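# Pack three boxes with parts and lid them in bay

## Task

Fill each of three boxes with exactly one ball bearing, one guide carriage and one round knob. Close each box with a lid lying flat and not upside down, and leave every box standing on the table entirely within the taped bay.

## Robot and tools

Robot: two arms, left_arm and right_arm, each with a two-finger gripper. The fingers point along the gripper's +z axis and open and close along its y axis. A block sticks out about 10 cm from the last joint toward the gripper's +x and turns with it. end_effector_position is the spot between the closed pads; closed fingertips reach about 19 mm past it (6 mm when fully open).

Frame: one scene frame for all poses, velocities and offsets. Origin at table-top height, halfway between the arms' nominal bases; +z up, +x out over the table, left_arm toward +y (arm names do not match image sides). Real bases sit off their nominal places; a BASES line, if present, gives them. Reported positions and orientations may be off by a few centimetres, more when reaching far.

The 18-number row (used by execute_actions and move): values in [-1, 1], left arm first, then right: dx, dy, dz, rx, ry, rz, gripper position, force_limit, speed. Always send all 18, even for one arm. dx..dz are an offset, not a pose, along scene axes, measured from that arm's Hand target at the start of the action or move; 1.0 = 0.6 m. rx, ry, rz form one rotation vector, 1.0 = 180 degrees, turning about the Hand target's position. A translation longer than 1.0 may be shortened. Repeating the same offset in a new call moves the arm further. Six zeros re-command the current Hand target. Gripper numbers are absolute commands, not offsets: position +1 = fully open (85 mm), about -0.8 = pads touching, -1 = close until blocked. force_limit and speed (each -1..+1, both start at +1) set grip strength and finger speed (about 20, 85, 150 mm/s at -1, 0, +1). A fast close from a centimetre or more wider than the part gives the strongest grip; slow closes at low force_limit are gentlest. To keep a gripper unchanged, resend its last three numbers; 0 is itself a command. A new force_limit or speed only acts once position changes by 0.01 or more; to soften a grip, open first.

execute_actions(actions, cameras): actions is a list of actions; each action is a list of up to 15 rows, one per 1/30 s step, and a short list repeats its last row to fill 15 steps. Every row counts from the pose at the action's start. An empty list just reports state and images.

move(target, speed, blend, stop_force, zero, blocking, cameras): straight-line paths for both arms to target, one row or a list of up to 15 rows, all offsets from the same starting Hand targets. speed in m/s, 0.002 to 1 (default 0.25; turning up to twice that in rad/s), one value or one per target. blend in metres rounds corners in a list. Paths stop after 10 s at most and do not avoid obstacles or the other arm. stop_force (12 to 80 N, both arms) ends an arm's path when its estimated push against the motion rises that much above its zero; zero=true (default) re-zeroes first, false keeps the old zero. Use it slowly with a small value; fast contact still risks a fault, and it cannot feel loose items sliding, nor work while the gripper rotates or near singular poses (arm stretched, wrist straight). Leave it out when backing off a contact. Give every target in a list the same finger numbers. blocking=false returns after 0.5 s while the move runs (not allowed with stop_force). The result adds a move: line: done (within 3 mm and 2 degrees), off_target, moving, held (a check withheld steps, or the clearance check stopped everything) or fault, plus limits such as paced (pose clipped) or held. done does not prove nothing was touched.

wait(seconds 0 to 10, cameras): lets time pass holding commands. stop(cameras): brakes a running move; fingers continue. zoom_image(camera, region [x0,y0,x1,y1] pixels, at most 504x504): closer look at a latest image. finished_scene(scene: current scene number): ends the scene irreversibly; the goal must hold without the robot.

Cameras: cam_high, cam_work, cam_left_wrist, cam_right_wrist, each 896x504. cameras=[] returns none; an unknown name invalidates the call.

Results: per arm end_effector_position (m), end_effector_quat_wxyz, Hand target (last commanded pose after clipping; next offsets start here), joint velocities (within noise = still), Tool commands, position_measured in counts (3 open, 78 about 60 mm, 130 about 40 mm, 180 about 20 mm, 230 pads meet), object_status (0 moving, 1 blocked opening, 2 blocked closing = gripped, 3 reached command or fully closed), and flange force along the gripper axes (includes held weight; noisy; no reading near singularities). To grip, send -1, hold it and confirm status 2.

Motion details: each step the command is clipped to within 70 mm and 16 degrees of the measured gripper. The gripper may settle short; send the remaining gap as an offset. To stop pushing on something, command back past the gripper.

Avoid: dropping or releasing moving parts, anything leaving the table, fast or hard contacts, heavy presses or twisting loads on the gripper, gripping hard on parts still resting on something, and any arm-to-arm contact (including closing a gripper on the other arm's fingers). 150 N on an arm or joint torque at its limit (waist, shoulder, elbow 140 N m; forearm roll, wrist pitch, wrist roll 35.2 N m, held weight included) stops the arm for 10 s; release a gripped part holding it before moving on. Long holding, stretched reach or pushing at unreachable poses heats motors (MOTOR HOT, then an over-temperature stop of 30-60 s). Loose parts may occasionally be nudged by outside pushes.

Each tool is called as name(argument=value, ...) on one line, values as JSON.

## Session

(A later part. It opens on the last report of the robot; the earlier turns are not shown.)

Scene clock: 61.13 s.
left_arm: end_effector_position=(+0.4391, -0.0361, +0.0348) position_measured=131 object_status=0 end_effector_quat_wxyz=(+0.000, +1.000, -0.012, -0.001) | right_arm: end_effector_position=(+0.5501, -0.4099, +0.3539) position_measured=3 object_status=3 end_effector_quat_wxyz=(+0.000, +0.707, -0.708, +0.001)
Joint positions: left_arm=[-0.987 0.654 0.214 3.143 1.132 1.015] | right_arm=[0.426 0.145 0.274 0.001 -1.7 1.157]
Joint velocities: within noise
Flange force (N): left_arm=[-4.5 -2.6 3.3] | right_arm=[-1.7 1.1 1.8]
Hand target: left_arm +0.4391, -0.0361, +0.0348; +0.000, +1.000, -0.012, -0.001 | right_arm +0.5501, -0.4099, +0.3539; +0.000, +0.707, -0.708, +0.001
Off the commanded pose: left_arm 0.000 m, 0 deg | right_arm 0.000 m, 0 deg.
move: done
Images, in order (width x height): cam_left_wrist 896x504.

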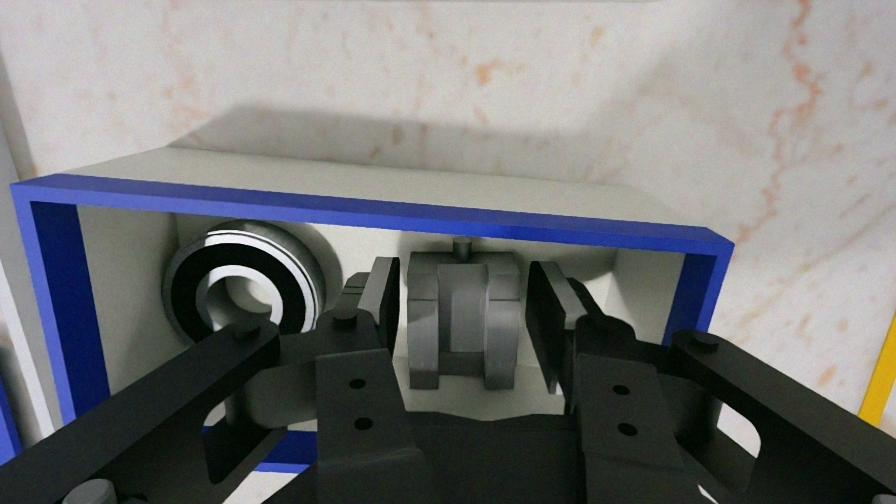

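move(target=[[0,0,0.08,0,0,0,-0.02,-1,-1,0,0,0,0,0,0,1,1,1],[0,0.047,0.08,0,0,-0.025,-0.02,-1,-1,0,0,0,0,0,0,1,1,1],[0,0.047,0.08,0,0,-0.025,-0.9,-1,0.5,0,0,0,0,0,0,1,1,1]], speed=0.12, cameras=["cam_left_wrist","cam_work"])

zoom_image(camera="cam_work", region=[380, 120, 560, 300])

Scene clock: 63.10 s.
left_arm: end_effector_position=(+0.4391, -0.0079, +0.0828) position_measured=233 object_status=3 end_effector_quat_wxyz=(+0.000, +0.999, -0.051, -0.001) | right_arm: end_effector_position=(+0.5501, -0.4099, +0.3539) position_measured=3 object_status=3 end_effector_quat_wxyz=(+0.000, +0.707, -0.708, +0.001)
Joint positions: left_arm=[-0.963 0.558 0.183 3.143 1.197 0.913] | right_arm=[0.426 0.145 0.274 0.001 -1.7 1.157]
Joint velocities: within noise
Flange force (N): left_arm=[-3.9 -1.6 4.1] | right_arm=[-1.7 0.8 2.2]
Hand target: left_arm +0.4391, -0.0079, +0.0828; +0.000, +0.999, -0.051, -0.001 | right_arm +0.5501, -0.4099, +0.3539; +0.000, +0.707, -0.708, +0.001
Off the commanded pose: left_arm 0.000 m, 0 deg | right_arm 0.000 m, 0 deg.
move: done
Images, in order (width x height): cam_work 896x504, cam_left_wrist 896x504.

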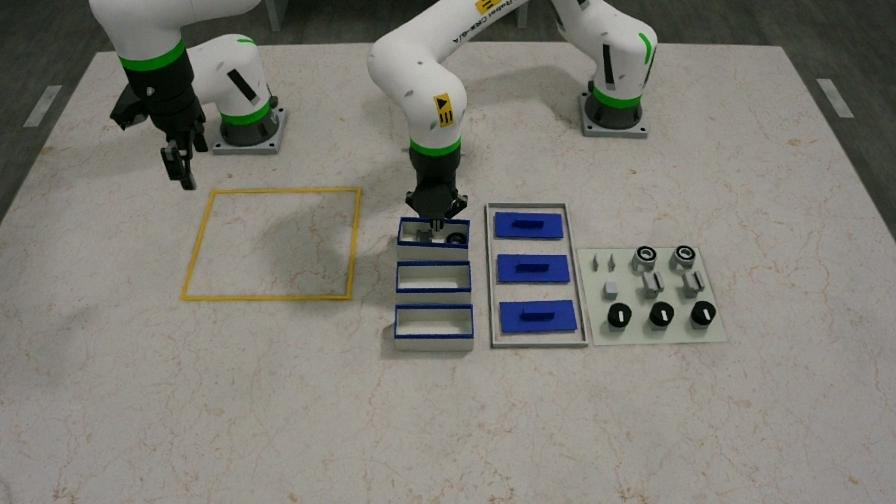

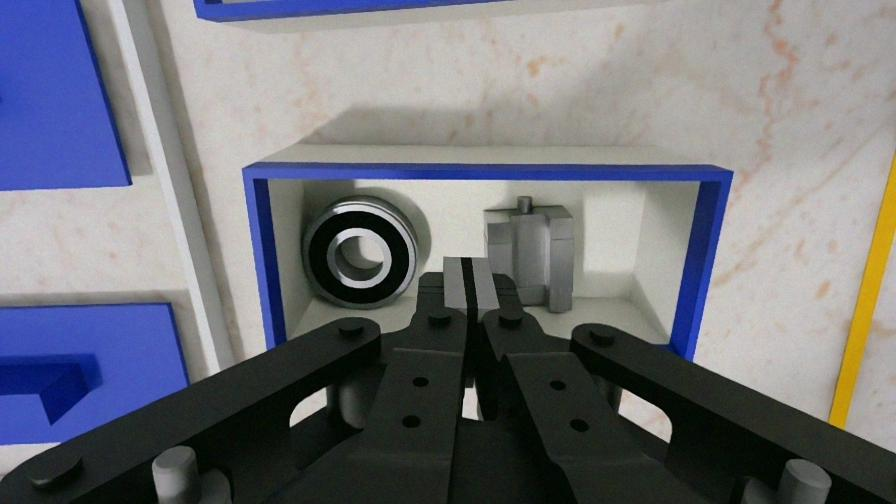

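Scaled by 2.800 from the camera's 896x504 image, which has a finer 1280x720 frame.

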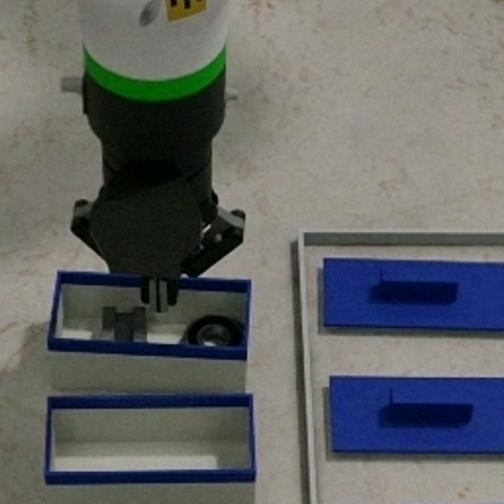

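move(target=[0,0,-0.078,0,0,0,-0.9,-1,0.5,0,0,0,0,0,0,1,1,1], speed=0.1, cameras=[])

move(target=[-0.0053,-0.05,0,0,0,0,-0.9,-1,0.5,0,0,0,0,0,0,1,1,1], speed=0.02, stop_force=12, cameras=["cam_left_wrist","cam_work"])

zoom_image(camera="cam_work", region=[380, 120, 560, 300])

Scene clock: 64.27 s.
left_arm: end_effector_position=(+0.4391, -0.0079, +0.0360) position_measured=233 object_status=3 end_effector_quat_wxyz=(+0.000, +0.999, -0.051, -0.001) | right_arm: end_effector_position=(+0.5501, -0.4099, +0.3539) position_measured=3 object_status=3 end_effector_quat_wxyz=(+0.000, +0.707, -0.708, +0.001)
Joint positions: left_arm=[-0.963 0.606 0.139 3.143 1.105 0.913] | right_arm=[0.426 0.145 0.274 0.001 -1.7 1.157]
Joint velocities: within noise
Flange force (N): left_arm=[-3.4 -0.8 3.4] | right_arm=[-1.7 1.2 2.4]
Hand target: left_arm +0.4391, -0.0079, +0.0360; +0.000, +0.999, -0.051, -0.001 | right_arm +0.5501, -0.4099, +0.3539; +0.000, +0.707, -0.708, +0.001
Off the commanded pose: left_arm 0.000 m, 0 deg | right_arm 0.000 m, 0 deg.
move: done
No camera images: "cameras" was empty.

Scene clock: 66.47 s.
left_arm: end_effector_position=(+0.4359, -0.0379, +0.0360) position_measured=233 object_status=3 end_effector_quat_wxyz=(+0.000, +0.999, -0.051, -0.001) | right_arm: end_effector_position=(+0.5501, -0.4099, +0.3539) position_measured=3 object_status=3 end_effector_quat_wxyz=(+0.000, +0.707, -0.708, +0.001)
Joint positions: left_arm=[-0.992 0.651 0.212 3.143 1.133 0.942] | right_arm=[0.426 0.145 0.274 0.001 -1.7 1.157]
Joint velocities: within noise
Flange force (N): left_arm=[-3.6 -3.1 1.5] | right_arm=[-1.3 1.3 3.0]
Hand target: left_arm +0.4359, -0.0379, +0.0360; +0.000, +0.999, -0.051, -0.001 | right_arm +0.5501, -0.4099, +0.3539; +0.000, +0.707, -0.708, +0.001
Off the commanded pose: left_arm 0.000 m, 0 deg | right_arm 0.000 m, 0 deg.
move: done
Images, in order (width x height): cam_work 896x504, cam_left_wrist 896x504.

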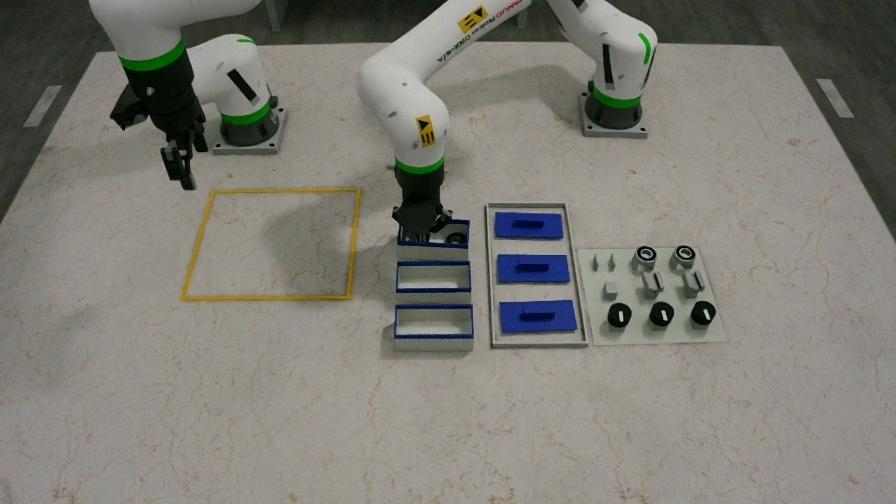

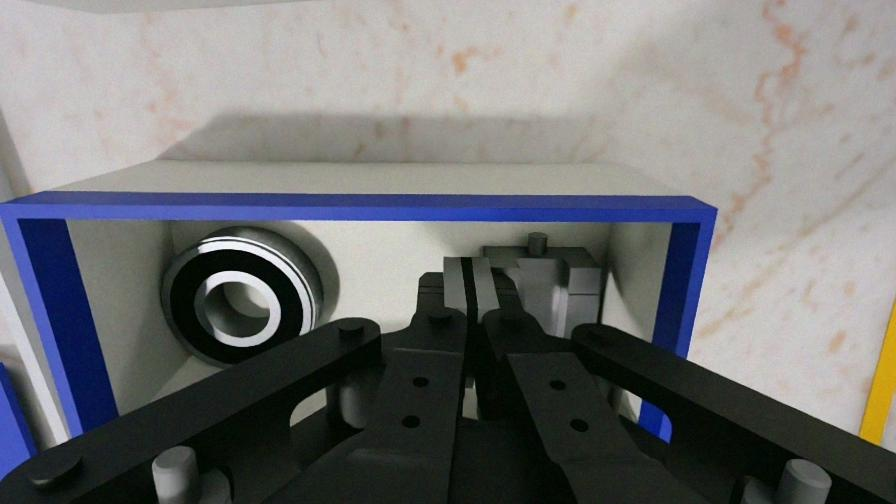

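Scaled by 2.800 from the camera's 896x504 image, which has a finer 1280x720 frame.

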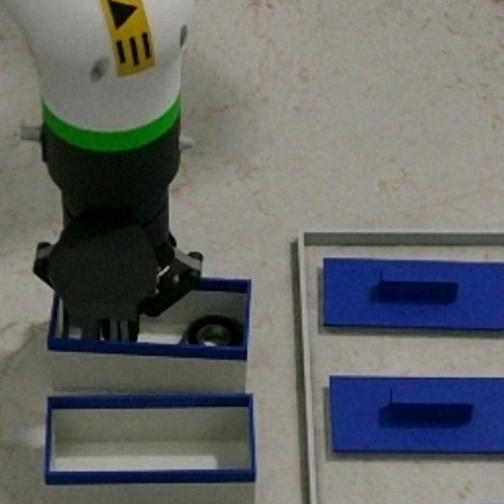

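move(target=[-0.0013,-0.012,0,0,0,0,-0.9,-1,0.5,0,0,0,0,0,0,1,1,1], speed=0.015, stop_force=12, cameras=["cam_left_wrist"])

move(target=[0.0,0.01,0.13,0,0,0,-0.9,-1,0.5,0,0,0,0,0,0,1,1,1], speed=0.15, cameras=["cam_left_wrist","cam_work"])

zoom_image(camera="cam_work", region=[380, 120, 560, 300])

Scene clock: 67.83 s.
left_arm: end_effector_position=(+0.4351, -0.0451, +0.0360) position_measured=233 object_status=3 end_effector_quat_wxyz=(+0.000, +0.999, -0.051, -0.001) | right_arm: end_effector_position=(+0.5501, -0.4099, +0.3539) position_measured=3 object_status=3 end_effector_quat_wxyz=(+0.000, +0.707, -0.708, +0.001)
Joint positions: left_arm=[-0.999 0.662 0.23 3.143 1.14 0.949] | right_arm=[0.426 0.145 0.274 0.001 -1.7 1.157]
Joint velocities: within noise
Flange force (N): left_arm=[-2.1 -4.3 1.0] | right_arm=[-1.3 0.8 2.5]
Hand target: left_arm +0.4351, -0.0451, +0.0360; +0.000, +0.999, -0.051, -0.001 | right_arm +0.5501, -0.4099, +0.3539; +0.000, +0.707, -0.708, +0.001
Off the commanded pose: left_arm 0.000 m, 0 deg | right_arm 0.000 m, 0 deg.
move: done
Images, in order (width x height): cam_left_wrist 896x504.

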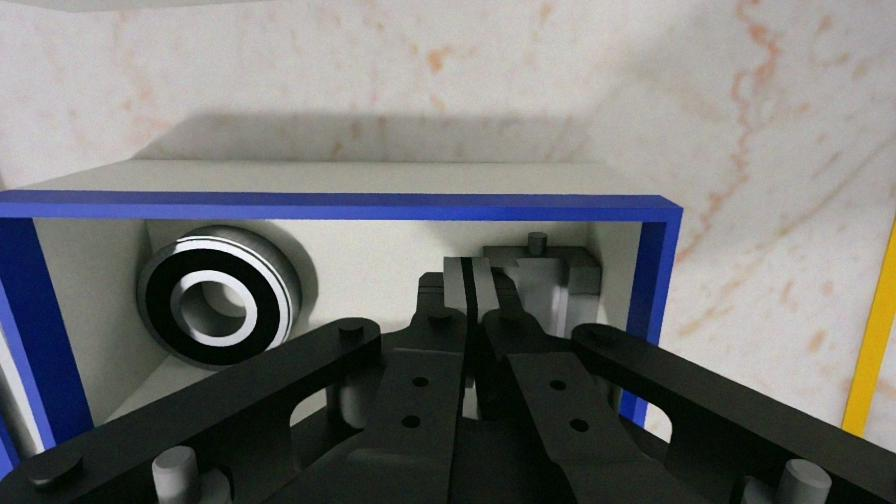

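Scene clock: 68.73 s.
left_arm: end_effector_position=(+0.4352, -0.0390, +0.1139) position_measured=233 object_status=3 end_effector_quat_wxyz=(+0.000, +0.999, -0.051, -0.001) | right_arm: end_effector_position=(+0.5501, -0.4099, +0.3539) position_measured=3 object_status=3 end_effector_quat_wxyz=(+0.000, +0.707, -0.708, +0.001)
Joint positions: left_arm=[-0.994 0.582 0.297 3.143 1.287 0.944] | right_arm=[0.426 0.145 0.274 0.001 -1.7 1.157]
Joint velocities: within noise
Flange force (N): left_arm=[-4.2 -2.3 4.0] | right_arm=[-1.7 1.3 2.4]
Hand target: left_arm +0.4351, -0.0391, +0.1140; +0.000, +0.999, -0.051, -0.001 | right_arm +0.5501, -0.4099, +0.3539; +0.000, +0.707, -0.708, +0.001
Off the commanded pose: left_arm 0.000 m, 0 deg | right_arm 0.000 m, 0 deg.
move: done
Images, in order (width x height): cam_work 896x504, cam_left_wrist 896x504.

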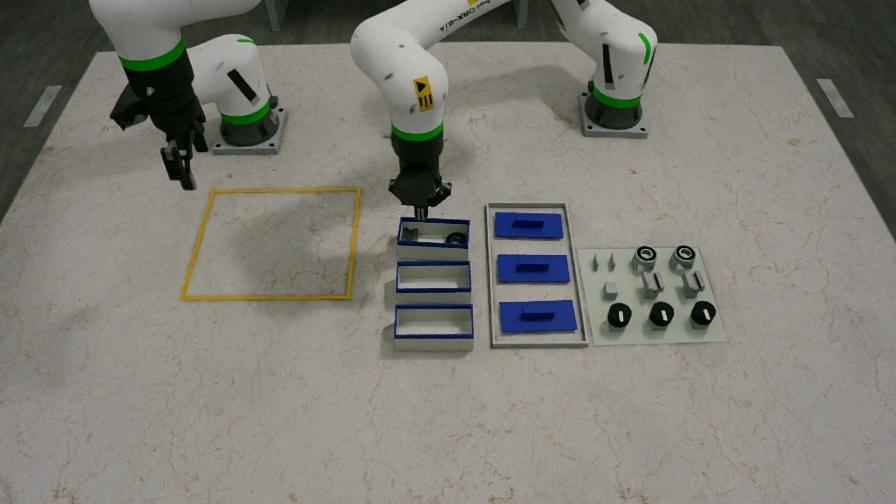

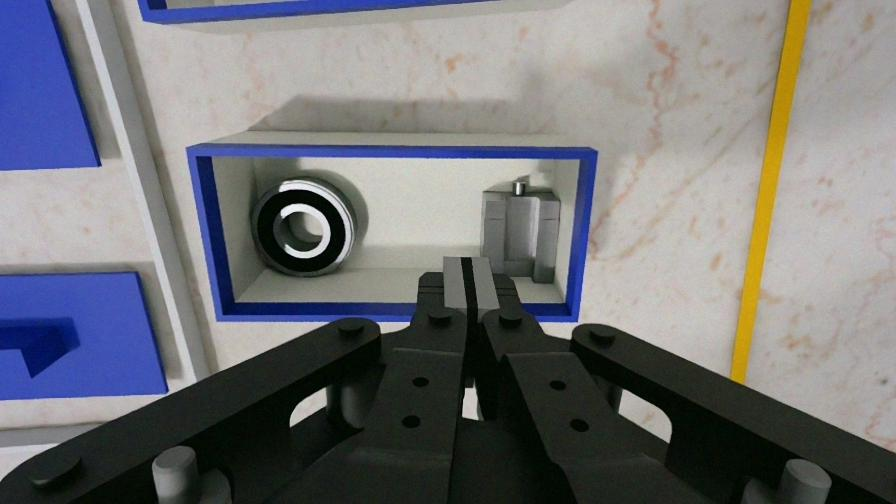

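Scaled by 2.800 from the camera's 896x504 image, which has a finer 1280x720 frame.

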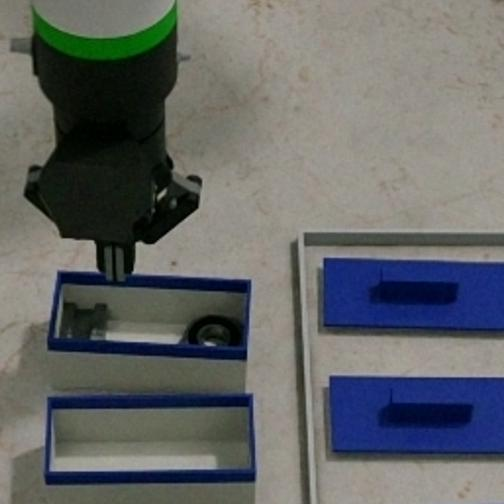

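move(target=[[0.2,0.3,0.11,0,0,0.033,0.4,-1,0.5,0,0,0,0,0,0,1,1,1],[0.3547,0.635,0.01,0,0,0.033,0.4,-1,0.5,0,0,0,0,0,0,1,1,1]], speed=0.3, blend=[0.05,0], cameras=["cam_left_wrist","cam_work"])

zoom_image(camera="cam_work", region=[560, 190, 720, 350])

Scene clock: 71.57 s.
left_arm: end_effector_position=(+0.6479, +0.3419, +0.1200) position_measured=78 object_status=3 end_effector_quat_wxyz=(+0.000, +1.000, +0.001, -0.001) | right_arm: end_effector_position=(+0.5501, -0.4099, +0.3539) position_measured=3 object_status=3 end_effector_quat_wxyz=(+0.000, +0.707, -0.708, +0.001)
Joint positions: left_arm=[-0.311 0.584 0.314 3.142 1.302 0.365] | right_arm=[0.426 0.145 0.274 0.001 -1.7 1.157]
Joint velocities: within noise
Flange force (N): left_arm=[-4.4 0.4 3.6] | right_arm=[-1.6 1.6 2.8]
Hand target: left_arm +0.6480, +0.3419, +0.1200; +0.000, +1.000, +0.001, -0.001 | right_arm +0.5501, -0.4099, +0.3539; +0.000, +0.707, -0.708, +0.001
Off the commanded pose: left_arm 0.000 m, 0 deg | right_arm 0.000 m, 0 deg.
move: done
Images, in order (width x height): cam_work 896x504, cam_left_wrist 896x504.

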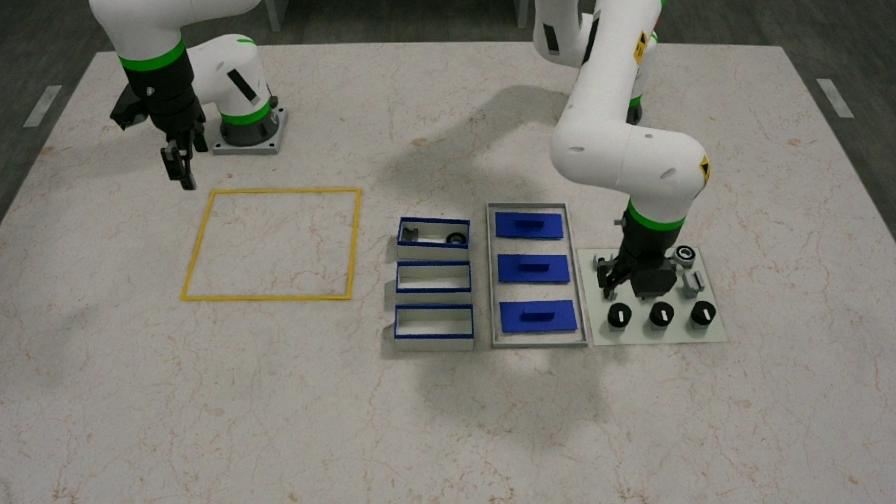

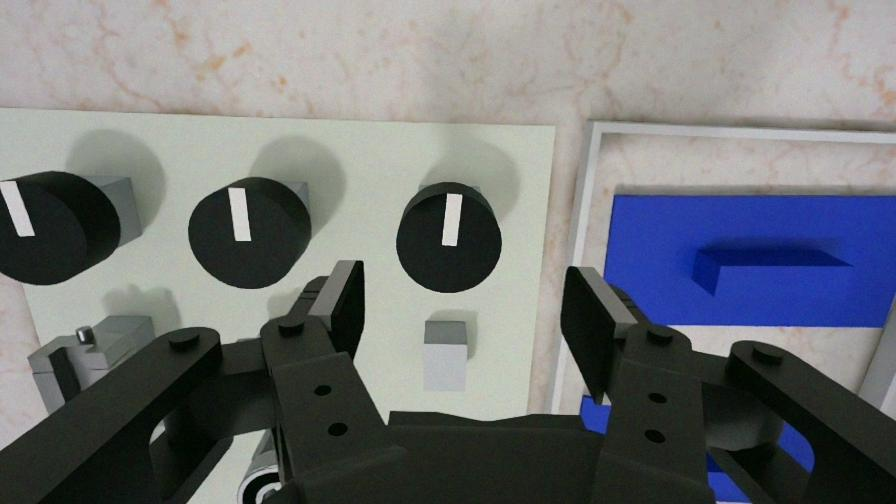

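Scaled by 3.150 from the camera's 896x504 image, which has a finer 1280x720 frame.

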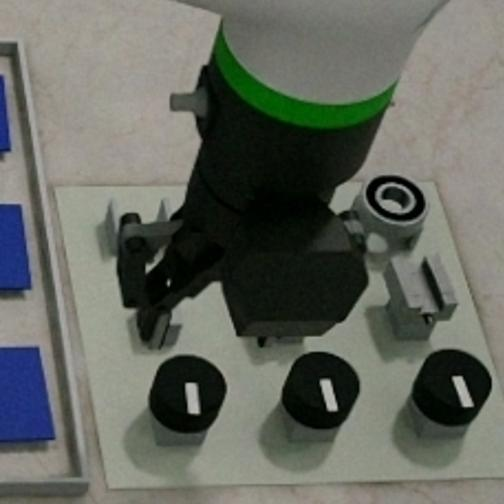

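move(target=[0.003,0.005,-0.1083,0,0,0,0.4,-1,0.5,0,0,0,0,0,0,1,1,1], speed=0.12, cameras=["cam_left_wrist","cam_work"])

zoom_image(camera="cam_work", region=[560, 220, 720, 350])

Scene clock: 79.47 s.
left_arm: end_effector_position=(+0.6497, +0.3449, +0.0550) position_measured=78 object_status=3 end_effector_quat_wxyz=(+0.000, +1.000, +0.001, -0.001) | right_arm: end_effector_position=(+0.5501, -0.4099, +0.3539) position_measured=3 object_status=3 end_effector_quat_wxyz=(+0.000, +0.707, -0.708, +0.001)
Joint positions: left_arm=[-0.306 0.641 0.244 3.142 1.176 0.36] | right_arm=[0.426 0.145 0.274 0.001 -1.7 1.157]
Joint velocities: within noise
Flange force (N): left_arm=[-4.2 0.4 4.0] | right_arm=[-1.4 0.6 1.9]
Hand target: left_arm +0.6498, +0.3449, +0.0550; +0.000, +1.000, +0.001, -0.001 | right_arm +0.5501, -0.4099, +0.3539; +0.000, +0.707, -0.708, +0.001
Off the commanded pose: left_arm 0.000 m, 0 deg | right_arm 0.000 m, 0 deg.
move: done
Images, in order (width x height): cam_work 896x504, cam_left_wrist 896x504.

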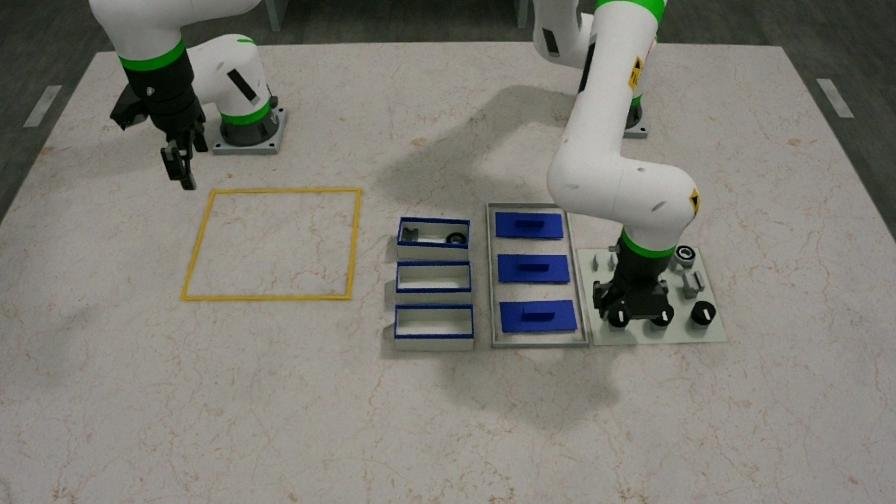

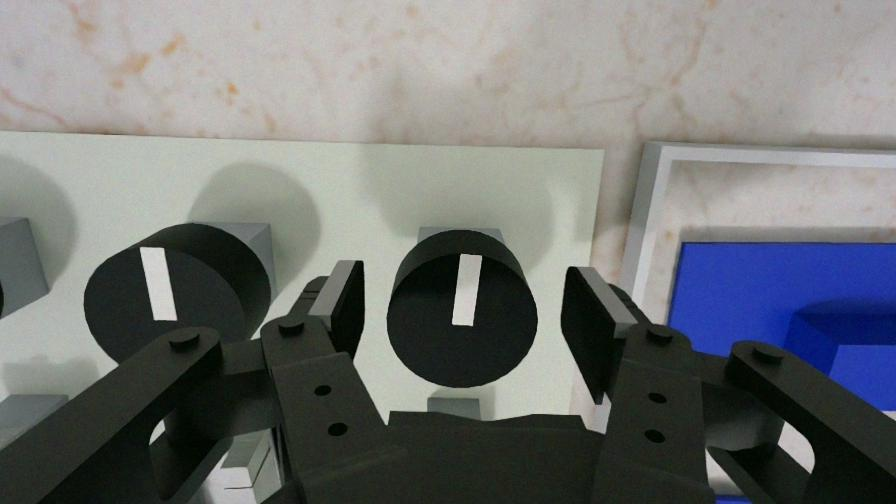

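Scaled by 3.150 from the camera's 896x504 image, which has a finer 1280x720 frame.

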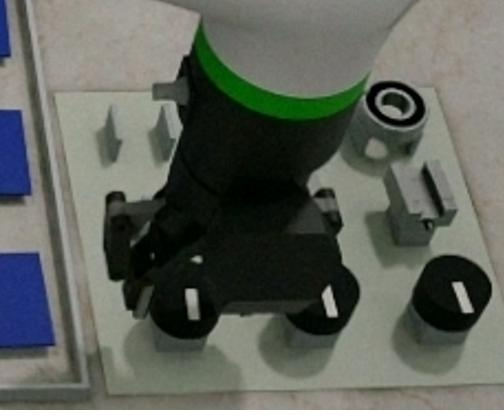

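move(target=[0.002,0,0.0067,0,0,0,0.4,-1,0.5,0,0,0,0,0,0,1,1,1], cameras=[])

move(target=[0,0,0,0,0,0,-1,-1,-1,0,0,0,0,0,0,1,1,1], cameras=["cam_left_wrist"])

move(target=[0,0,0.16,0,0,0,-1,-1,-1,0,0,0,0,0,0,1,1,1], speed=0.12, cameras=["cam_left_wrist","cam_work"])

zoom_image(camera="cam_work", region=[560, 170, 720, 330])

Scene clock: 80.43 s.
left_arm: end_effector_position=(+0.6510, +0.3449, +0.0590) position_measured=78 object_status=3 end_effector_quat_wxyz=(+0.000, +1.000, +0.001, -0.001) | right_arm: end_effector_position=(+0.5501, -0.4099, +0.3539) position_measured=3 object_status=3 end_effector_quat_wxyz=(+0.000, +0.707, -0.708, +0.001)
Joint positions: left_arm=[-0.305 0.64 0.253 3.142 1.185 0.359] | right_arm=[0.426 0.145 0.274 0.001 -1.7 1.157]
Joint velocities: within noise
Flange force (N): left_arm=[-3.8 0.8 3.8] | right_arm=[-2.2 1.6 2.5]
Hand target: left_arm +0.6510, +0.3449, +0.0590; +0.000, +1.000, +0.001, -0.001 | right_arm +0.5501, -0.4099, +0.3539; +0.000, +0.707, -0.708, +0.001
Off the commanded pose: left_arm 0.000 m, 0 deg | right_arm 0.000 m, 0 deg.
move: done
No camera images: "cameras" was empty.

Scene clock: 81.63 s.
left_arm: end_effector_position=(+0.6510, +0.3449, +0.0591) position_measured=124 object_status=0 end_effector_quat_wxyz=(+0.000, +1.000, +0.001, -0.001) | right_arm: end_effector_position=(+0.5501, -0.4099, +0.3539) position_measured=3 object_status=3 end_effector_quat_wxyz=(+0.000, +0.707, -0.708, +0.001)
Joint positions: left_arm=[-0.305 0.64 0.253 3.142 1.185 0.359] | right_arm=[0.426 0.145 0.274 0.001 -1.7 1.157]
Joint velocities: within noise
Flange force (N): left_arm=[-5.4 0.5 -4.2] | right_arm=[-1.1 2.1 2.4]
Hand target: left_arm +0.6510, +0.3449, +0.0590; +0.000, +1.000, +0.001, -0.001 | right_arm +0.5501, -0.4099, +0.3539; +0.000, +0.707, -0.708, +0.001
Off the commanded pose: left_arm 0.000 m, 0 deg | right_arm 0.000 m, 0 deg.
move: done
Images, in order (width x height): cam_left_wrist 896x504.

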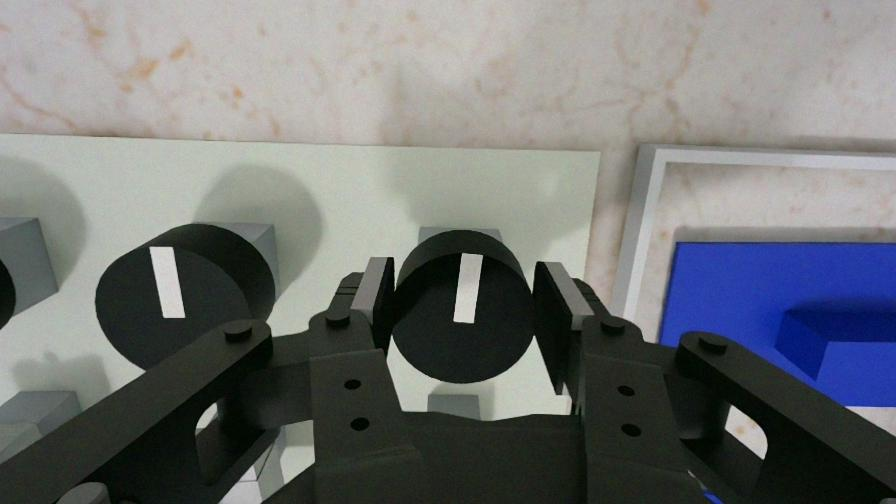

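Scene clock: 82.80 s.
left_arm: end_effector_position=(+0.6510, +0.3450, +0.1550) position_measured=124 object_status=2 end_effector_quat_wxyz=(+0.000, +1.000, +0.001, -0.001) | right_arm: end_effector_position=(+0.5501, -0.4099, +0.3539) position_measured=3 object_status=3 end_effector_quat_wxyz=(+0.000, +0.707, -0.708, +0.001)
Joint positions: left_arm=[-0.305 0.569 0.376 3.142 1.378 0.359] | right_arm=[0.426 0.145 0.274 0.001 -1.7 1.157]
Joint velocities: within noise
Flange force (N): left_arm=[-3.6 0.8 4.8] | right_arm=[-1.9 1.2 2.0]
Hand target: left_arm +0.6510, +0.3449, +0.1550; +0.000, +1.000, +0.001, -0.001 | right_arm +0.5501, -0.4099, +0.3539; +0.000, +0.707, -0.708, +0.001
Off the commanded pose: left_arm 0.000 m, 0 deg | right_arm 0.000 m, 0 deg.
move: done
Images, in order (width x height): cam_work 896x504, cam_left_wrist 896x504.

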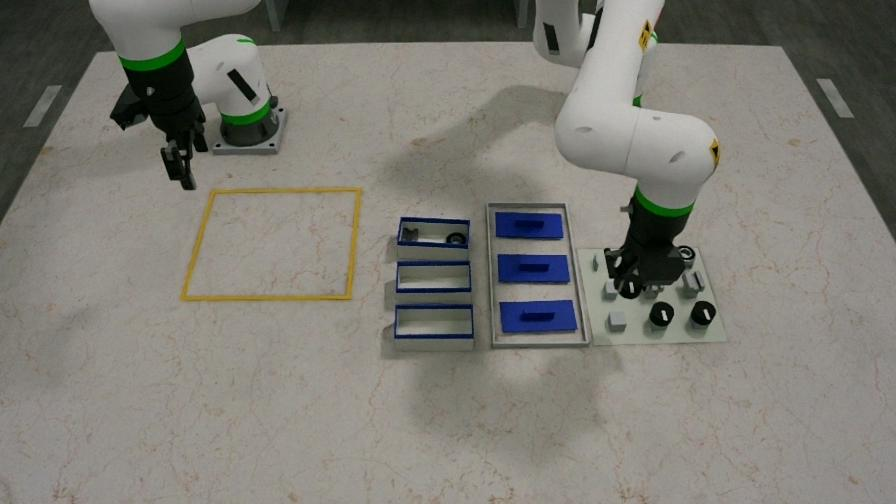

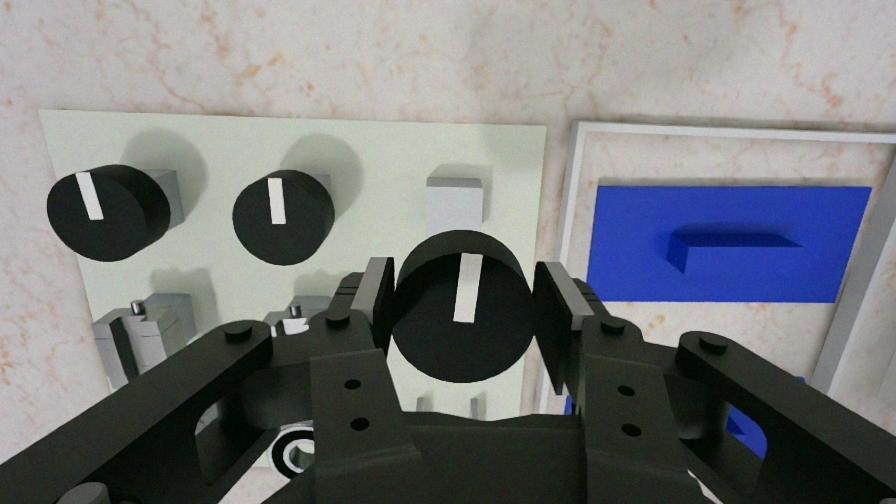

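Scaled by 3.150 from the camera's 896x504 image, which has a finer 1280x720 frame.

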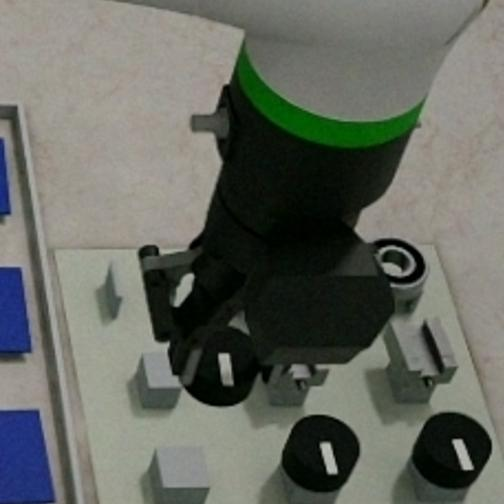

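move(target=[[-0.2,-0.4,0.05,0,0,-0.033,-1,-1,-1,0,0,0,0,0,0,1,1,1],[-0.35,-0.6143,-0.06,0,0,-0.033,-1,-1,-1,0,0,0,0,0,0,1,1,1]], speed=0.3, blend=[0.05,0], cameras=["cam_left_wrist","cam_work"])

zoom_image(camera="cam_work", region=[380, 120, 560, 300])

Scene clock: 85.30 s.
left_arm: end_effector_position=(+0.4410, -0.0236, +0.1190) position_measured=124 object_status=2 end_effector_quat_wxyz=(+0.000, +0.999, -0.051, -0.001) | right_arm: end_effector_position=(+0.5501, -0.4099, +0.3539) position_measured=3 object_status=3 end_effector_quat_wxyz=(+0.000, +0.707, -0.708, +0.001)
Joint positions: left_arm=[-0.974 0.56 0.275 3.143 1.287 0.924] | right_arm=[0.426 0.145 0.274 0.001 -1.7 1.157]
Joint velocities: within noise
Flange force (N): left_arm=[-4.6 -1.7 4.6] | right_arm=[-1.8 0.4 2.1]
Hand target: left_arm +0.4410, -0.0237, +0.1190; +0.000, +0.999, -0.051, -0.001 | right_arm +0.5501, -0.4099, +0.3539; +0.000, +0.707, -0.708, +0.001
Off the commanded pose: left_arm 0.000 m, 0 deg | right_arm 0.000 m, 0 deg.
move: done
Images, in order (width x height): cam_work 896x504, cam_left_wrist 896x504.

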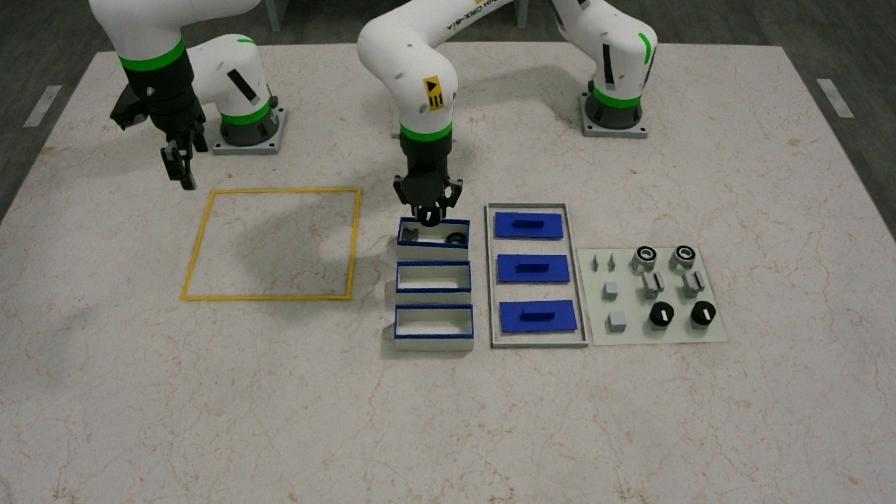

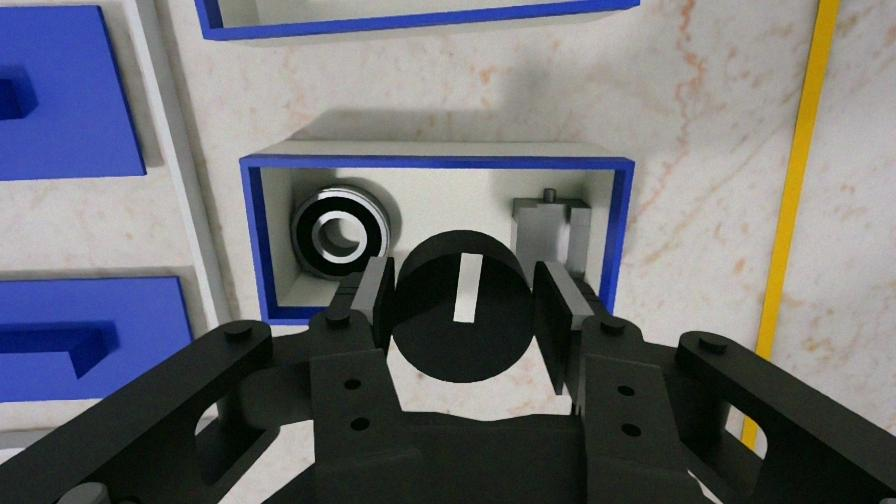

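Scaled by 2.800 from the camera's 896x504 image, which has a finer 1280x720 frame.

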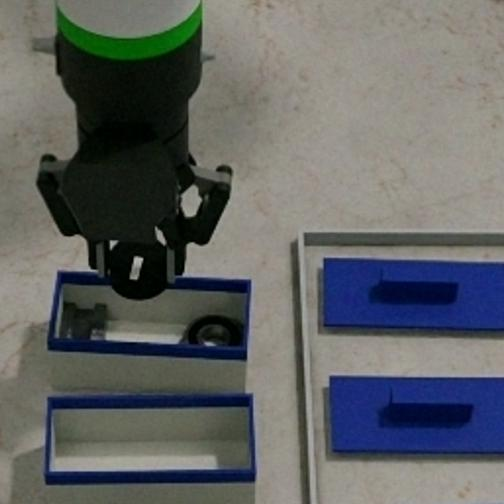

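move(target=[0,0.002,-0.107,0,0,0,-1,-1,-1,0,0,0,0,0,0,1,1,1], speed=0.1, cameras=["cam_left_wrist","cam_work"])

zoom_image(camera="cam_work", region=[380, 120, 560, 300])

Scene clock: 86.43 s.
left_arm: end_effector_position=(+0.4409, -0.0225, +0.0548) position_measured=124 object_status=2 end_effector_quat_wxyz=(+0.000, +0.999, -0.051, -0.001) | right_arm: end_effector_position=(+0.5501, -0.4099, +0.3539) position_measured=3 object_status=3 end_effector_quat_wxyz=(+0.000, +0.707, -0.708, +0.001)
Joint positions: left_arm=[-0.973 0.613 0.199 3.143 1.158 0.923] | right_arm=[0.426 0.145 0.274 0.001 -1.7 1.157]
Joint velocities: within noise
Flange force (N): left_arm=[-3.7 -1.4 4.4] | right_arm=[-1.9 0.8 1.7]
Hand target: left_arm +0.4410, -0.0225, +0.0548; +0.000, +0.999, -0.051, -0.001 | right_arm +0.5501, -0.4099, +0.3539; +0.000, +0.707, -0.708, +0.001
Off the commanded pose: left_arm 0.000 m, 0 deg | right_arm 0.000 m, 0 deg.
move: done
Images, in order (width x height): cam_work 896x504, cam_left_wrist 896x504.

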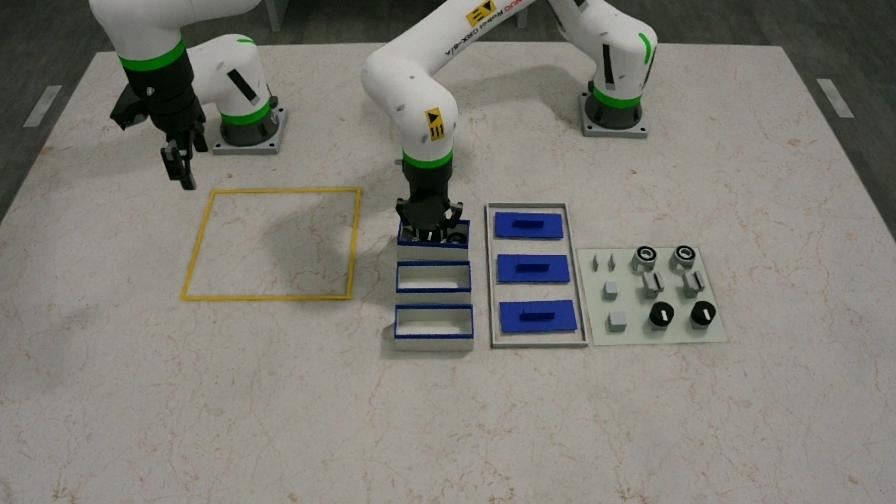

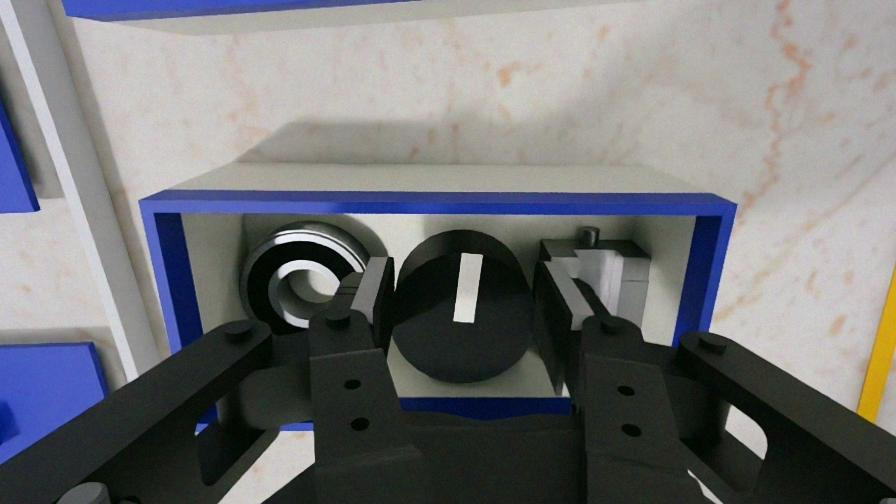

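Scaled by 2.800 from the camera's 896x504 image, which has a finer 1280x720 frame.

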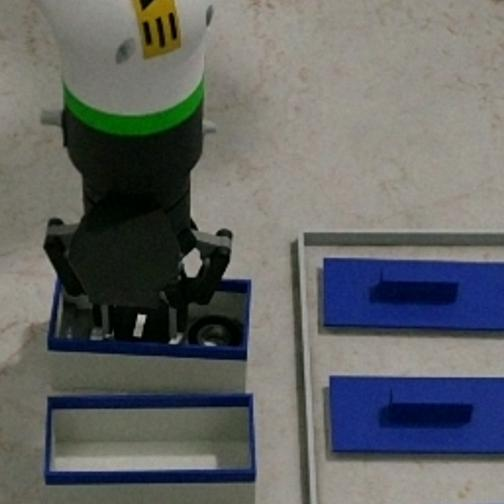

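move(target=[0,0.001,-0.015,0,0,0,-1,-1,-1,0,0,0,0,0,0,1,1,1], speed=0.015, stop_force=12, cameras=["cam_left_wrist","cam_work"])

zoom_image(camera="cam_left_wrist", region=[220, 180, 680, 430])

Scene clock: 87.90 s.
left_arm: end_effector_position=(+0.4410, -0.0219, +0.0458) position_measured=124 object_status=2 end_effector_quat_wxyz=(+0.000, +0.999, -0.051, -0.001) | right_arm: end_effector_position=(+0.5501, -0.4099, +0.3539) position_measured=3 object_status=3 end_effector_quat_wxyz=(+0.000, +0.707, -0.708, +0.001)
Joint positions: left_arm=[-0.973 0.621 0.189 3.143 1.14 0.922] | right_arm=[0.426 0.145 0.274 0.001 -1.7 1.157]
Joint velocities: within noise
Flange force (N): left_arm=[-2.9 -1.2 3.8] | right_arm=[-1.7 0.6 1.7]
Hand target: left_arm +0.4410, -0.0219, +0.0458; +0.000, +0.999, -0.051, -0.001 | right_arm +0.5501, -0.4099, +0.3539; +0.000, +0.707, -0.708, +0.001
Off the commanded pose: left_arm 0.000 m, 0 deg | right_arm 0.000 m, 0 deg.
move: done
Images, in order (width x height): cam_work 896x504, cam_left_wrist 896x504.

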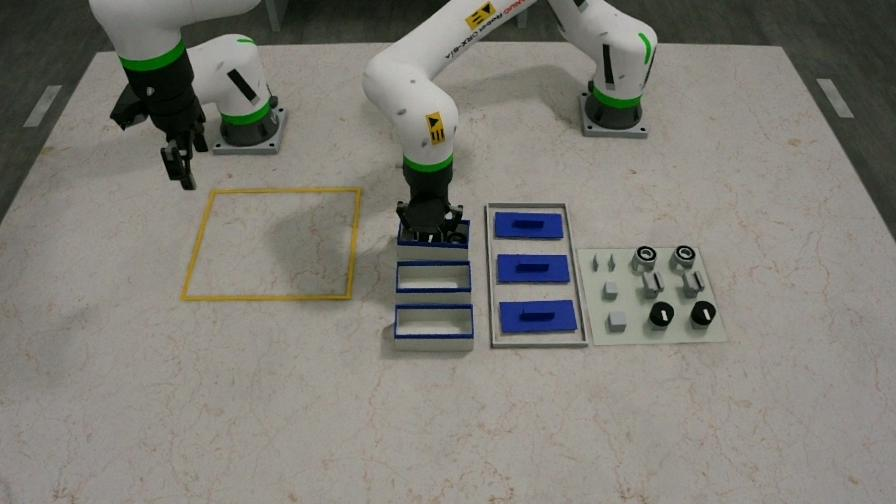

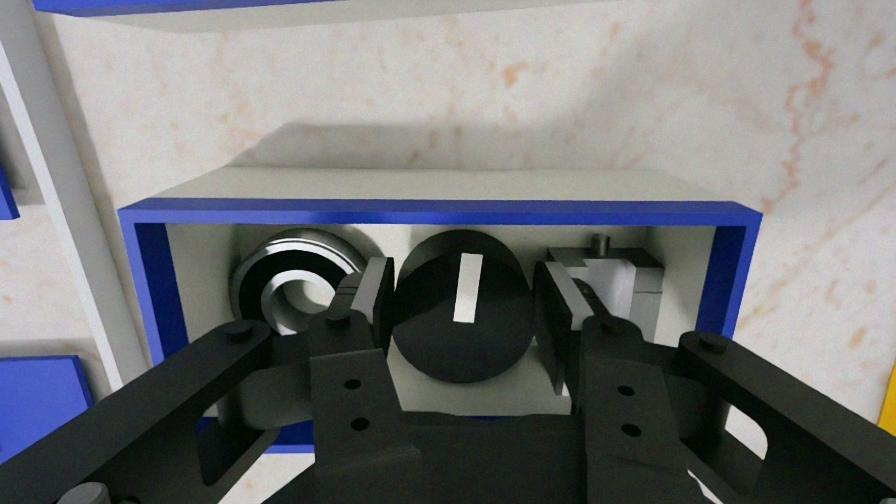

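Scaled by 1.096 from the camera's 896x504 image, which has a finer 1280x720 frame.

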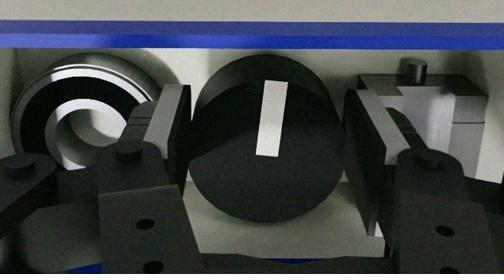

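move(target=[0,0.0,-0.02,0,0,0,-1,-1,-1,0,0,0,0,0,0,1,1,1], speed=0.015, stop_force=12, cameras=["cam_left_wrist","cam_work"])

zoom_image(camera="cam_left_wrist", region=[220, 180, 680, 430])

Scene clock: 89.27 s.
left_arm: end_effector_position=(+0.4410, -0.0219, +0.0363) position_measured=124 object_status=2 end_effector_quat_wxyz=(+0.000, +0.999, -0.051, -0.001) | right_arm: end_effector_position=(+0.5501, -0.4099, +0.3539) position_measured=3 object_status=3 end_effector_quat_wxyz=(+0.000, +0.707, -0.708, +0.001)
Joint positions: left_arm=[-0.973 0.631 0.181 3.143 1.121 0.922] | right_arm=[0.426 0.145 0.274 0.001 -1.7 1.157]
Joint velocities: within noise
Flange force (N): left_arm=[-5.9 -3.5 -11.8] | right_arm=[-1.6 1.2 1.9]
Hand target: left_arm +0.4410, -0.0219, +0.0363; +0.000, +0.999, -0.051, -0.001 (not the last commanded pose) | right_arm +0.5501, -0.4099, +0.3539; +0.000, +0.707, -0.708, +0.001
Off the commanded pose: left_arm 0.002 m, 0 deg | right_arm 0.000 m, 0 deg.
move: contact (left_arm)
Images, in order (width x height): cam_work 896x504, cam_left_wrist 896x504.

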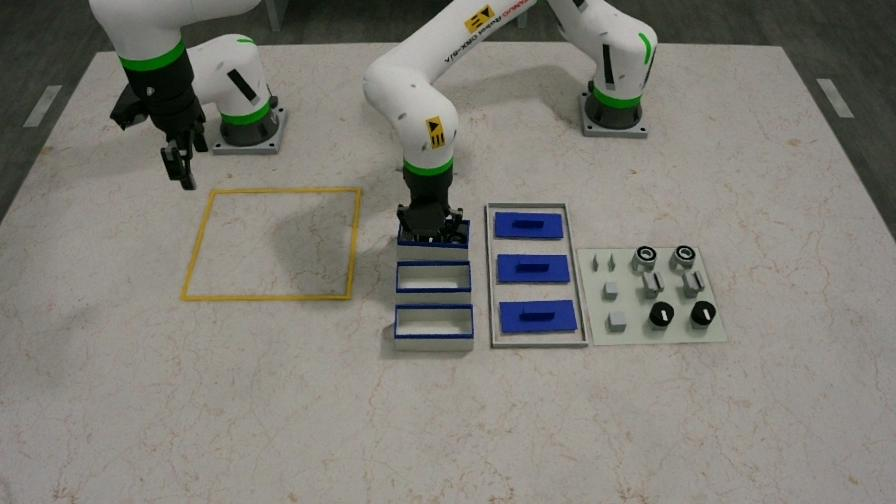

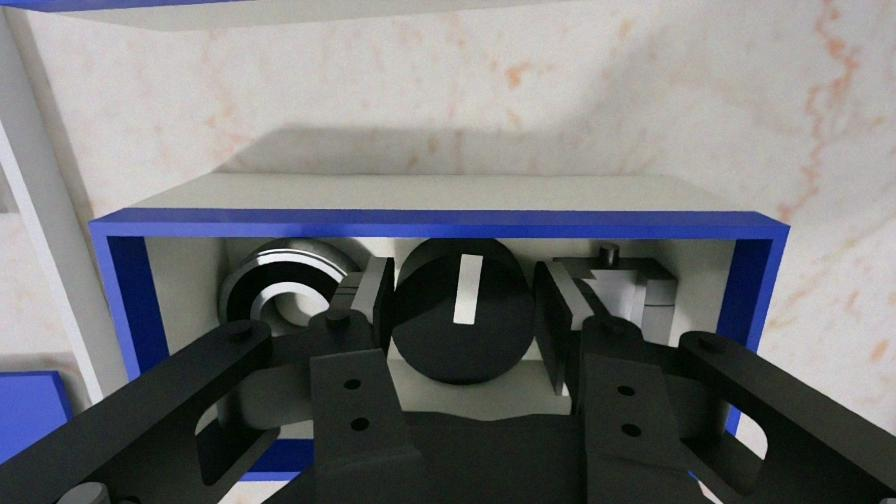

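Scaled by 1.096 from the camera's 896x504 image, which has a finer 1280x720 frame.

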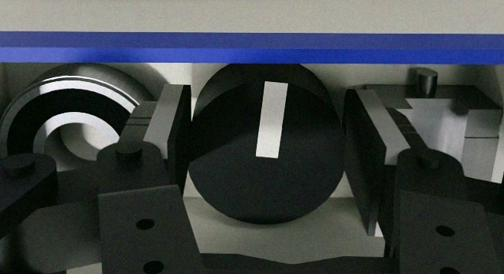

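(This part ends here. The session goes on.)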